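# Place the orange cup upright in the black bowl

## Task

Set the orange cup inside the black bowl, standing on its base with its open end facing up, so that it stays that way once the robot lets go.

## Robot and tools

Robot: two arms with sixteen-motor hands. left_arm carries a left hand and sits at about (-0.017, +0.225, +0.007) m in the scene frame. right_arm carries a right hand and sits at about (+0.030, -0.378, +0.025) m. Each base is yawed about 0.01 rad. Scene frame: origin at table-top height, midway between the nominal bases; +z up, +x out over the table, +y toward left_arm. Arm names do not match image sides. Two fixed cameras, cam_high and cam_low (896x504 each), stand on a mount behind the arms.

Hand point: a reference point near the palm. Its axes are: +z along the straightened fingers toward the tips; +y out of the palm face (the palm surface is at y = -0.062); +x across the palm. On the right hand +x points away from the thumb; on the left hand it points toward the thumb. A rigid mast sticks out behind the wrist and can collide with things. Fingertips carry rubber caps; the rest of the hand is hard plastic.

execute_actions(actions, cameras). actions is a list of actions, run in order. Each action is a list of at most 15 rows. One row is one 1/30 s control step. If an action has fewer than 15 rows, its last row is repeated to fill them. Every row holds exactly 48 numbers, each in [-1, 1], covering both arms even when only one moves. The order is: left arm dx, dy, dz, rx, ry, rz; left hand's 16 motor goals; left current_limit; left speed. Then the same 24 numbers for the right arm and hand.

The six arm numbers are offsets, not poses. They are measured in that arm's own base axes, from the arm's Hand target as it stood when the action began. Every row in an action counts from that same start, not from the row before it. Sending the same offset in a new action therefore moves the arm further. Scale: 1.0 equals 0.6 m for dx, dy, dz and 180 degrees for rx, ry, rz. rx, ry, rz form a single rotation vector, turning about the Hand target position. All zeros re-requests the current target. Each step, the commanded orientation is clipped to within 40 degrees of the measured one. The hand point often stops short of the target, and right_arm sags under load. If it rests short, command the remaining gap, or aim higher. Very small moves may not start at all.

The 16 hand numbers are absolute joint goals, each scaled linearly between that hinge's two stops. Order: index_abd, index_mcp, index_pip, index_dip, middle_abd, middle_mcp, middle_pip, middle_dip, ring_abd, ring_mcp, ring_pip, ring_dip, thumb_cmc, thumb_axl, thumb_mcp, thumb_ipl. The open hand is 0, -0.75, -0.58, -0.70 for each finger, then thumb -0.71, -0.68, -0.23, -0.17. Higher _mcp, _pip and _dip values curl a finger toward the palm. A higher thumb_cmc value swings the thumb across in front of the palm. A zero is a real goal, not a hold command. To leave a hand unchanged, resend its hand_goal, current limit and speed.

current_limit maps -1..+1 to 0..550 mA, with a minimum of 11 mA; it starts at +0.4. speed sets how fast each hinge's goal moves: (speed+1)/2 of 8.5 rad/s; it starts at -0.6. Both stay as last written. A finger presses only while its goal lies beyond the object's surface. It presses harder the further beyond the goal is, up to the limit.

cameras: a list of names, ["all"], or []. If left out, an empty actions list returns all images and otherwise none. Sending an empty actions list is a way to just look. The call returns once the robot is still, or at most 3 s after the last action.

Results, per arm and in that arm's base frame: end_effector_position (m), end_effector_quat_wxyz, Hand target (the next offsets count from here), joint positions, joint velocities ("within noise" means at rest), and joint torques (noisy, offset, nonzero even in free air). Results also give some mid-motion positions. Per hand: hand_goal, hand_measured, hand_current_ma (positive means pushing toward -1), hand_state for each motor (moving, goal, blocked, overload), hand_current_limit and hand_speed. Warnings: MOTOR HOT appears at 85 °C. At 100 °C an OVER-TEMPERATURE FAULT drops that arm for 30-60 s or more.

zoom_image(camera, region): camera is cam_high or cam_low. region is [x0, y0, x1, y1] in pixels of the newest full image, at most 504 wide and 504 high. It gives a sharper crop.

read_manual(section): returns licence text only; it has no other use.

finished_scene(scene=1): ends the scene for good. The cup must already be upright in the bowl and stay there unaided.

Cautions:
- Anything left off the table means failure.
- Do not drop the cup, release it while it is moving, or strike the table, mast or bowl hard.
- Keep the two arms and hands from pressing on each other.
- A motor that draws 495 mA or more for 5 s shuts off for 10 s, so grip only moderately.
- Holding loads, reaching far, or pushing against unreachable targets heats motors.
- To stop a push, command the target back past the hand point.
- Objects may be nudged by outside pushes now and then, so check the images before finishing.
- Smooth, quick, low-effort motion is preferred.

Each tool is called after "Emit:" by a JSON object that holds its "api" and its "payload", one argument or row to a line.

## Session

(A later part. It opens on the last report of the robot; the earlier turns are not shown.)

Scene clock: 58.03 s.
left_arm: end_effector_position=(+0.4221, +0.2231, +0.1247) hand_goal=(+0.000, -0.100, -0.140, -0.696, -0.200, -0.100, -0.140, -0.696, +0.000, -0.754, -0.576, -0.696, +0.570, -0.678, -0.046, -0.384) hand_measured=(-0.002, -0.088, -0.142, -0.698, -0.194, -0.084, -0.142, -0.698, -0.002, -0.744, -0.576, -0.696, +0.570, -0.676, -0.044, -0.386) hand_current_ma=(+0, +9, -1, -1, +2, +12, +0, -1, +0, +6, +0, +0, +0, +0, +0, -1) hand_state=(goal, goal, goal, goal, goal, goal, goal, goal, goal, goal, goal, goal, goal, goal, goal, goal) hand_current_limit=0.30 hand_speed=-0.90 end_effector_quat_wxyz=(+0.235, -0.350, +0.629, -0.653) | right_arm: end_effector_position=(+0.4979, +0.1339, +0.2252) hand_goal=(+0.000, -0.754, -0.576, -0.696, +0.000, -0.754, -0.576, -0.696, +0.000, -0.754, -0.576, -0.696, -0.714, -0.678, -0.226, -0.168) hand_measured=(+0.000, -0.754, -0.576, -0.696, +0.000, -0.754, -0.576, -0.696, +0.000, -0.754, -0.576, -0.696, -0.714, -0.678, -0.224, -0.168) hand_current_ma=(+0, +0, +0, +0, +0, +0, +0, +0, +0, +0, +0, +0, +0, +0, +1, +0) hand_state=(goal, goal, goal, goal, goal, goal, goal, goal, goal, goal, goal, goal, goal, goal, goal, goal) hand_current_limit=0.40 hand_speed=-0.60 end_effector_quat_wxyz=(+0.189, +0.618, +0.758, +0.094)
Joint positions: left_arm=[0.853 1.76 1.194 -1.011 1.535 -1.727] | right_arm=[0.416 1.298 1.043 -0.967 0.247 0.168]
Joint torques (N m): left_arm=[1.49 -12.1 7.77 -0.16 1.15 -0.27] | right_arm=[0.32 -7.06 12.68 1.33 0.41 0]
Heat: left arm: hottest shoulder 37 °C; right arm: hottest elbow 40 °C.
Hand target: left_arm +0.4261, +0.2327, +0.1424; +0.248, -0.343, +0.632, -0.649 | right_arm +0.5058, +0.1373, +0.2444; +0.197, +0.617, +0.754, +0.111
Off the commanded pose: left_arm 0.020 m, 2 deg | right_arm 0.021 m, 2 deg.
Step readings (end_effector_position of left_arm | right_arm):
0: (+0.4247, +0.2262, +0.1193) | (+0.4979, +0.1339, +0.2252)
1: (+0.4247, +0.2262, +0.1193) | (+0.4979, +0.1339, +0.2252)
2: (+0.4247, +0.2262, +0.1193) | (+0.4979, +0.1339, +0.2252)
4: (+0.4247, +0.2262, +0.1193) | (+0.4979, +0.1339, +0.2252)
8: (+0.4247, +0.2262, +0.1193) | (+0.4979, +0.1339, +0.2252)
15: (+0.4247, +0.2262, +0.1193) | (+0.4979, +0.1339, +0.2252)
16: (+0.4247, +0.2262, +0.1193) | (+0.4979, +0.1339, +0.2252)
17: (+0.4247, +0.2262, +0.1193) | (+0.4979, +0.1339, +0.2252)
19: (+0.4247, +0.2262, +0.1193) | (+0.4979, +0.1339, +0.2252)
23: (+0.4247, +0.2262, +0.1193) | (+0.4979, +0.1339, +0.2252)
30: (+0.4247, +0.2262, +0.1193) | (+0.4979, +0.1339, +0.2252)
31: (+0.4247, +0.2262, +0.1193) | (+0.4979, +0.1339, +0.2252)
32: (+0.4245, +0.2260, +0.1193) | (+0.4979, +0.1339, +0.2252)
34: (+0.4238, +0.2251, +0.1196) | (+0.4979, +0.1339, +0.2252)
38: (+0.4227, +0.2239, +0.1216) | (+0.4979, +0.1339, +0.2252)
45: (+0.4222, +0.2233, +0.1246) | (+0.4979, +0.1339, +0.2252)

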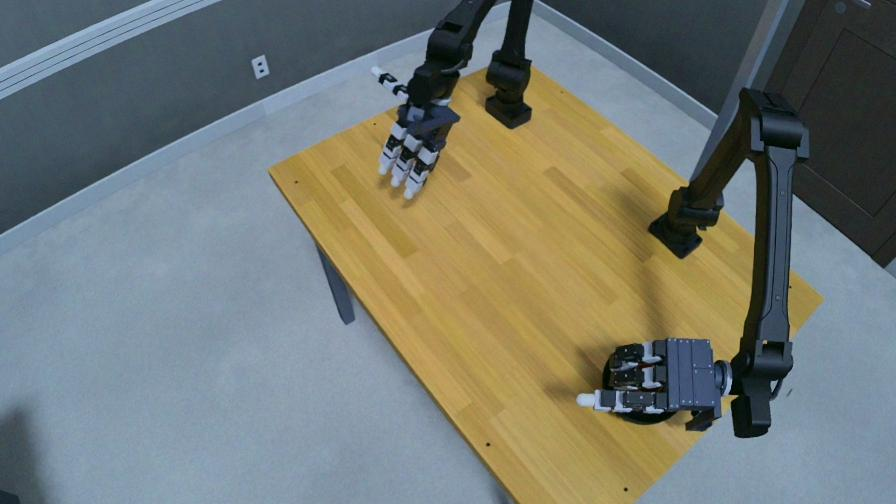

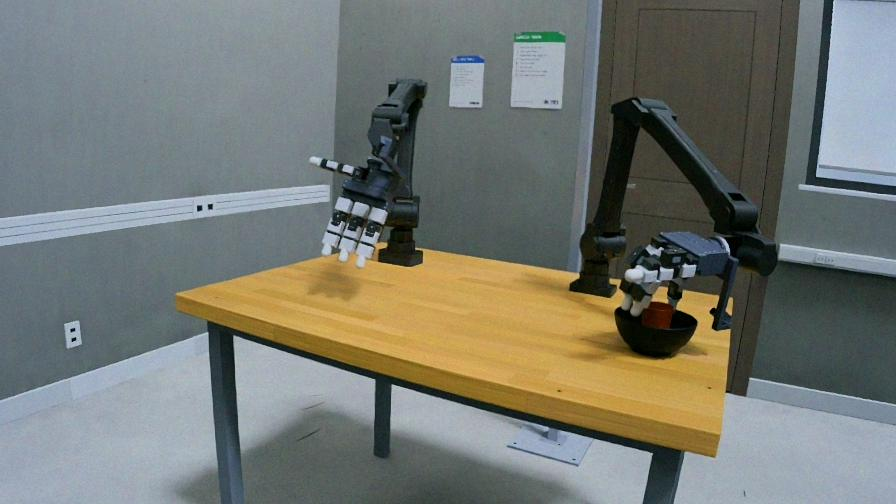

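Emit:
{"api": "execute_actions", "payload": {
  "actions": [
    [[0.002,0.002,0.03,0,0,0,0,-0.1,-0.139,-0.696,-0.2,-0.1,-0.139,-0.696,0,-0.754,-0.576,-0.696,0.571,-0.678,-0.045,-0.384,0.3,-0.9,0,0,0,0,0,0,0,-0.754,-0.576,-0.696,0,-0.754,-0.576,-0.696,0,-0.754,-0.576,-0.696,-0.714,-0.678,-0.226,-0.168,0.4,-0.6]],
    [[0.002,0.001,0.035,0,0,0,0,-0.1,-0.139,-0.696,-0.2,-0.1,-0.139,-0.696,0,-0.754,-0.576,-0.696,0,-0.754,0.571,-0.678,-0.045,-0.384,0.3,-0.9,0,0,0,0,0,0,0,-0.754,-0.576,-0.696,0,-0.754,-0.576,-0.696,0,-0.754,-0.576,-0.696,-0.714,-0.678,-0.226,-0.168]],
    [[0,0,0.04,0,0,0,0,-0.1,-0.139,-0.696,-0.2,-0.1,-0.139,-0.696,0,-0.754,-0.576,-0.696,0.571,-0.678,-0.045,-0.384,0.3,-0.9,0,0,0,0,0,0,0,-0.754,-0.576,-0.696,0,-0.754,-0.576,-0.696,0,-0.754,-0.576,-0.696,-0.714,-0.678,-0.226,-0.168,0.4,-0.6]]
  ],
  "cameras": ["all"]
}}

Scene clock: 61.70 s.
left_arm: end_effector_position=(+0.4198, +0.2204, +0.1822) hand_goal=(+0.000, -0.100, -0.140, -0.696, -0.200, -0.100, -0.140, -0.696, +0.000, -0.754, -0.576, -0.696, +0.570, -0.678, -0.046, -0.384) hand_measured=(-0.002, -0.088, -0.142, -0.698, -0.194, -0.086, -0.142, -0.698, -0.002, -0.744, -0.576, -0.696, +0.570, -0.678, -0.044, -0.386) hand_current_ma=(+0, +9, +0, -1, +2, +11, +0, -1, +0, +6, +0, +0, +0, +0, +0, -1) hand_state=(goal, goal, goal, goal, goal, goal, goal, goal, goal, goal, goal, goal, goal, goal, goal, goal) hand_current_limit=0.30 hand_speed=-0.90 end_effector_quat_wxyz=(+0.230, -0.356, +0.625, -0.655) | right_arm: end_effector_position=(+0.6734, -0.3942, +0.2196) hand_goal=(+0.000, -0.754, -0.576, -0.696, +0.000, -0.754, -0.576, -0.696, +0.000, -0.754, -0.576, -0.696, -0.714, -0.678, -0.226, -0.168) hand_measured=(-0.002, -0.754, -0.574, -0.698, -0.002, -0.754, -0.574, -0.700, -0.002, -0.754, -0.574, -0.698, -0.714, -0.678, -0.224, -0.170) hand_current_ma=(+0, +0, +0, -1, -1, +0, +1, -1, -1, +0, +0, -1, +0, +0, +1, +0) hand_state=(goal, goal, goal, goal, goal, goal, goal, goal, goal, goal, goal, goal, goal, goal, goal, goal) hand_current_limit=0.40 hand_speed=-0.60 end_effector_quat_wxyz=(+0.180, +0.626, +0.751, +0.109)
Joint positions: left_arm=[0.853 1.67 1.241 -1.074 1.535 -1.818] | right_arm=[-0.625 1.988 1.886 -1.087 -0.19 -0.77]
Joint torques (N m): left_arm=[1.44 -10.93 10.11 -0.12 1.13 -0.27] | right_arm=[0.21 -15.5 15.42 0.99 -0.24 -0.1]
Heat: left arm: hottest shoulder 37 °C; right arm: hottest elbow 40 °C.
Hand target: left_arm +0.4285, +0.2345, +0.2054; +0.248, -0.343, +0.632, -0.649 | right_arm +0.6859, -0.4026, +0.2444; +0.197, +0.617, +0.754, +0.111
Off the commanded pose: left_arm 0.028 m, 3 deg | right_arm 0.029 m, 2 deg.
Step readings (end_effector_position of left_arm | right_arm):
0: (+0.4220, +0.2231, +0.1247) | (+0.4979, +0.1339, +0.2252)
1: (+0.4220, +0.2231, +0.1248) | (+0.4979, +0.1339, +0.2252)
2: (+0.4218, +0.2228, +0.1250) | (+0.4979, +0.1339, +0.2252)
4: (+0.4209, +0.2218, +0.1269) | (+0.4979, +0.1339, +0.2252)
8: (+0.4196, +0.2203, +0.1334) | (+0.4979, +0.1339, +0.2252)
15: (+0.4189, +0.2195, +0.1385) | (+0.4979, +0.1339, +0.2252)
16: (+0.4189, +0.2195, +0.1385) | (+0.4984, +0.1325, +0.2250)
17: (+0.4187, +0.2192, +0.1386) | (+0.5012, +0.1248, +0.2240)
19: (+0.4179, +0.2183, +0.1407) | (+0.5189, +0.0476, +0.2248)
23: (+0.4176, +0.2179, +0.1485) | (+0.5064, -0.2132, +0.2356)
30: (+0.4193, +0.2199, +0.1582) | (+0.5516, -0.4124, +0.2409)
31: (+0.4193, +0.2198, +0.1583) | (+0.5729, -0.4102, +0.2346)
32: (+0.4190, +0.2196, +0.1587) | (+0.5908, -0.4055, +0.2282)
34: (+0.4183, +0.2187, +0.1608) | (+0.6232, -0.3924, +0.2135)
38: (+0.4183, +0.2187, +0.1704) | (+0.6621, -0.3755, +0.1930)
45: (+0.4201, +0.2207, +0.1820) | (+0.6739, -0.3850, +0.2015)

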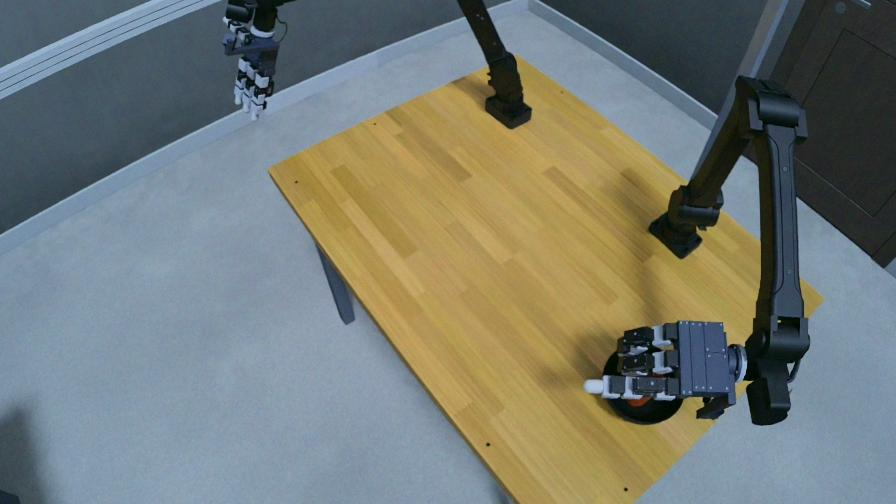

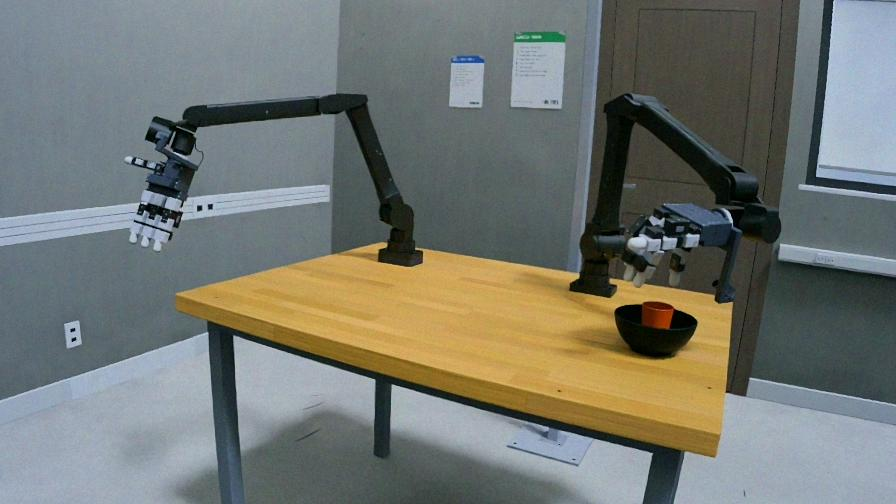

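My second row in that call had two extra numbers, so everything after them shifted. That sent the right arm on a fast move I didn't intend, about 0.54 m toward -y. It ended in free air and I can't see that it hit anything. I'll check the cup and count the columns before the next command.

Emit:
{"api": "zoom_image", "payload": {
  "camera": "cam_low",
  "region": [590, 220, 740, 370]
}}

Emit:
{"api": "zoom_image", "payload": {
  "camera": "cam_high",
  "region": [570, 320, 710, 440]
}}

Scaled by 3.360 from the camera's 896x504 image, which has a finer 1280x720 frame.

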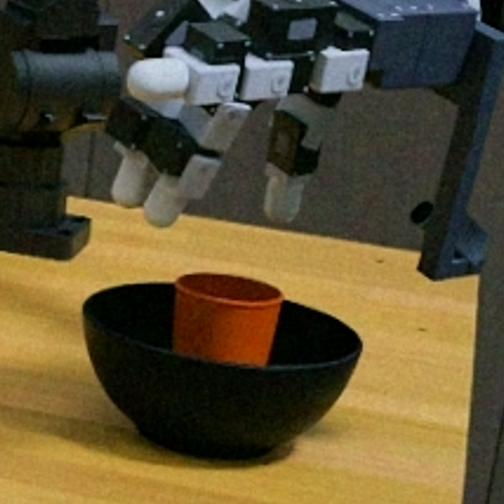

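Scaled by 3.600 from the camera's 896x504 image, which has a finer 1280x720 frame.

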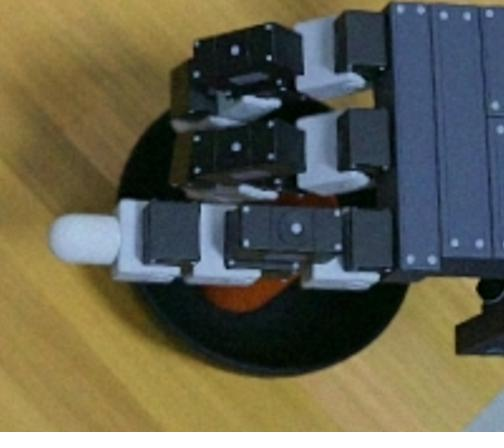

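Emit:
{"api": "execute_actions", "payload": {
  "actions": [
    [[0,0,0.05,0,0,0,0,-0.1,-0.139,-0.696,-0.2,-0.1,-0.139,-0.696,0,-0.754,-0.576,-0.696,0.571,-0.678,-0.045,-0.384,0.3,-0.9,0,0,0,0,0,0,0,-0.754,-0.576,-0.696,0,-0.754,-0.576,-0.696,0,-0.754,-0.576,-0.696,-0.714,-0.678,-0.226,-0.168,0.4,-0.6]],
    [[-0.02,-0.02,0.05,0,0,0,0,-0.1,-0.139,-0.696,-0.2,-0.1,-0.139,-0.696,0,-0.754,-0.576,-0.696,0.571,-0.678,-0.045,-0.384,0.3,-0.9,0,0,0,0,0,0,0,-0.754,-0.576,-0.696,0,-0.754,-0.576,-0.696,0,-0.754,-0.576,-0.696,-0.714,-0.678,-0.226,-0.168,0.4,-0.6]],
    [[-0.05,-0.05,0.03,0,0,0,0,-0.1,-0.139,-0.696,-0.2,-0.1,-0.139,-0.696,0,-0.754,-0.576,-0.696,0.571,-0.678,-0.045,-0.384,0.3,-0.9,0,0,0,0,0,0,0,-0.754,-0.576,-0.696,0,-0.754,-0.576,-0.696,0,-0.754,-0.576,-0.696,-0.714,-0.678,-0.226,-0.168,0.4,-0.6]]
  ],
  "cameras": ["all"]
}}

Emit:
{"api": "zoom_image", "payload": {
  "camera": "cam_high",
  "region": [570, 310, 710, 450]
}}

Emit:
{"api": "zoom_image", "payload": {
  "camera": "cam_low",
  "region": [590, 220, 740, 370]
}}

Scene clock: 65.10 s.
left_arm: end_effector_position=(+0.3900, +0.1879, +0.2868) hand_goal=(+0.000, -0.100, -0.140, -0.696, -0.200, -0.100, -0.140, -0.696, +0.000, -0.754, -0.576, -0.696, +0.570, -0.678, -0.046, -0.384) hand_measured=(-0.002, -0.088, -0.142, -0.698, -0.196, -0.086, -0.142, -0.698, -0.002, -0.744, -0.576, -0.696, +0.570, -0.678, -0.044, -0.386) hand_current_ma=(+0, +8, +0, -1, +1, +10, +0, -1, +0, +6, +0, +0, +0, +0, +0, -1) hand_state=(goal, goal, goal, goal, goal, goal, goal, goal, goal, goal, goal, goal, goal, goal, goal, goal) hand_current_limit=0.30 hand_speed=-0.90 end_effector_quat_wxyz=(+0.249, -0.341, +0.634, -0.648) | right_arm: end_effector_position=(+0.6748, -0.3947, +0.2165) hand_goal=(+0.000, -0.754, -0.576, -0.696, +0.000, -0.754, -0.576, -0.696, +0.000, -0.754, -0.576, -0.696, -0.714, -0.678, -0.226, -0.168) hand_measured=(-0.002, -0.754, -0.574, -0.698, -0.002, -0.754, -0.574, -0.700, -0.002, -0.754, -0.574, -0.698, -0.714, -0.678, -0.224, -0.170) hand_current_ma=(+0, +0, +0, -1, -1, +0, +1, -1, -1, +0, +0, -1, +0, +0, +1, +0) hand_state=(goal, goal, goal, goal, goal, goal, goal, goal, goal, goal, goal, goal, goal, goal, goal, goal) hand_current_limit=0.40 hand_speed=-0.60 end_effector_quat_wxyz=(+0.174, +0.625, +0.753, +0.109)
Joint positions: left_arm=[0.856 1.447 1.27 -1.24 1.535 -1.852] | right_arm=[-0.625 2 1.903 -1.104 -0.191 -0.773]
Joint torques (N m): left_arm=[2.02 -7.88 6.49 0.05 1.13 -0.04] | right_arm=[0.21 -15.56 16.03 0.95 -0.25 -0.1]
Heat: left arm: hottest shoulder 37 °C; right arm: hottest elbow 40 °C.
Hand target: left_arm +0.3864, +0.1925, +0.2833; +0.248, -0.343, +0.632, -0.649 | right_arm +0.6859, -0.4027, +0.2446; +0.198, +0.617, +0.754, +0.111
Off the commanded pose: left_arm 0.007 m, 0 deg | right_arm 0.031 m, 3 deg.
Step readings (end_effector_position of left_arm | right_arm):
0: (+0.4198, +0.2204, +0.1822) | (+0.6734, -0.3942, +0.2196)
1: (+0.4198, +0.2203, +0.1822) | (+0.6734, -0.3942, +0.2196)
2: (+0.4196, +0.2201, +0.1827) | (+0.6733, -0.3941, +0.2196)
4: (+0.4190, +0.2194, +0.1856) | (+0.6733, -0.3939, +0.2191)
8: (+0.4192, +0.2197, +0.1977) | (+0.6744, -0.3945, +0.2178)
15: (+0.4208, +0.2215, +0.2116) | (+0.6746, -0.3945, +0.2158)
16: (+0.4207, +0.2214, +0.2116) | (+0.6746, -0.3945, +0.2158)
17: (+0.4202, +0.2208, +0.2121) | (+0.6745, -0.3945, +0.2157)
19: (+0.4182, +0.2187, +0.2152) | (+0.6746, -0.3945, +0.2159)
23: (+0.4137, +0.2135, +0.2301) | (+0.6747, -0.3946, +0.2163)
30: (+0.4100, +0.2092, +0.2430) | (+0.6748, -0.3947, +0.2165)
31: (+0.4099, +0.2091, +0.2430) | (+0.6748, -0.3947, +0.2165)
32: (+0.4093, +0.2085, +0.2436) | (+0.6748, -0.3947, +0.2165)
34: (+0.4071, +0.2061, +0.2482) | (+0.6748, -0.3947, +0.2165)
38: (+0.3984, +0.1962, +0.2690) | (+0.6748, -0.3947, +0.2165)
45: (+0.3906, +0.1881, +0.2878) | (+0.6748, -0.3947, +0.2165)

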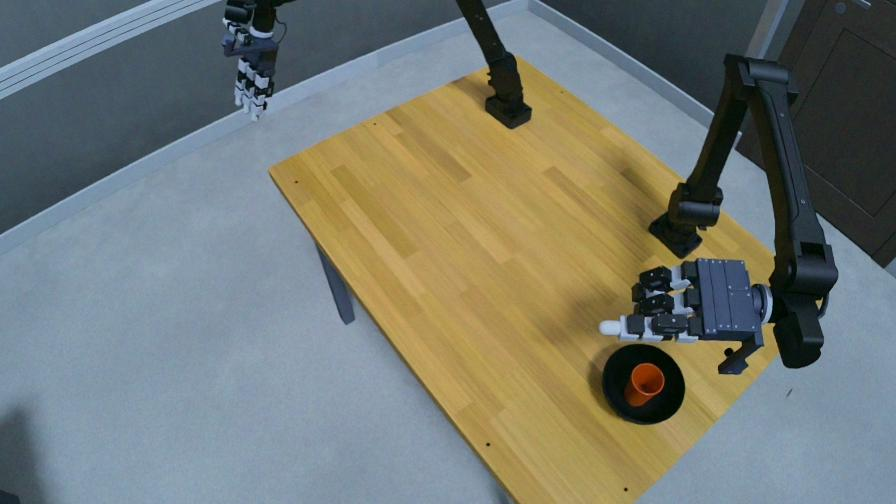

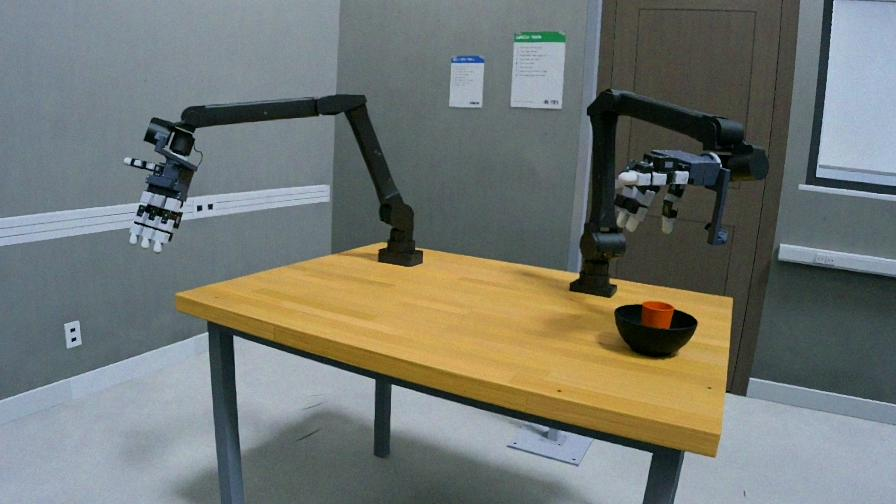

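Scaled by 3.600 from the camera's 896x504 image, which has a finer 1280x720 frame.

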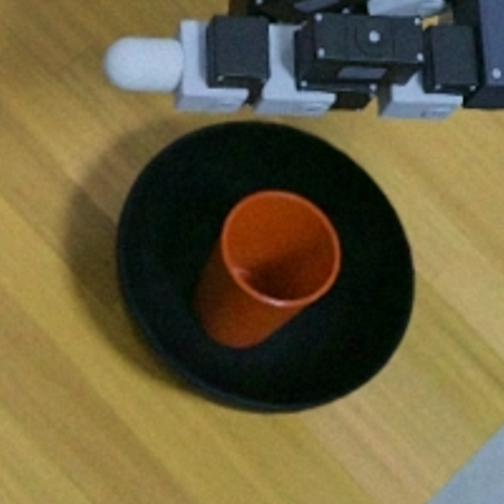

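Scaled by 3.360 from the camera's 896x504 image, which has a finer 1280x720 frame.

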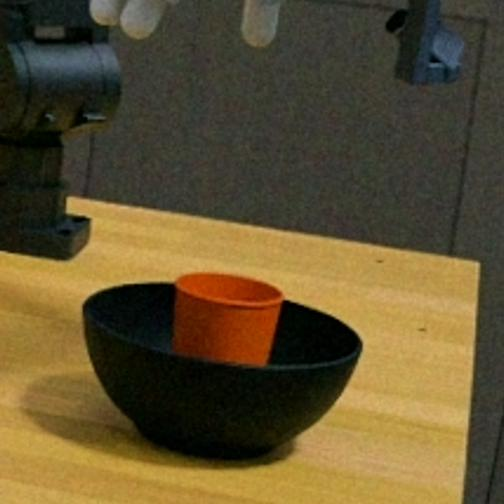

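Emit:
{"api": "finished_scene", "payload": {
  "scene": 1
}}

The scene is finished: the task was done.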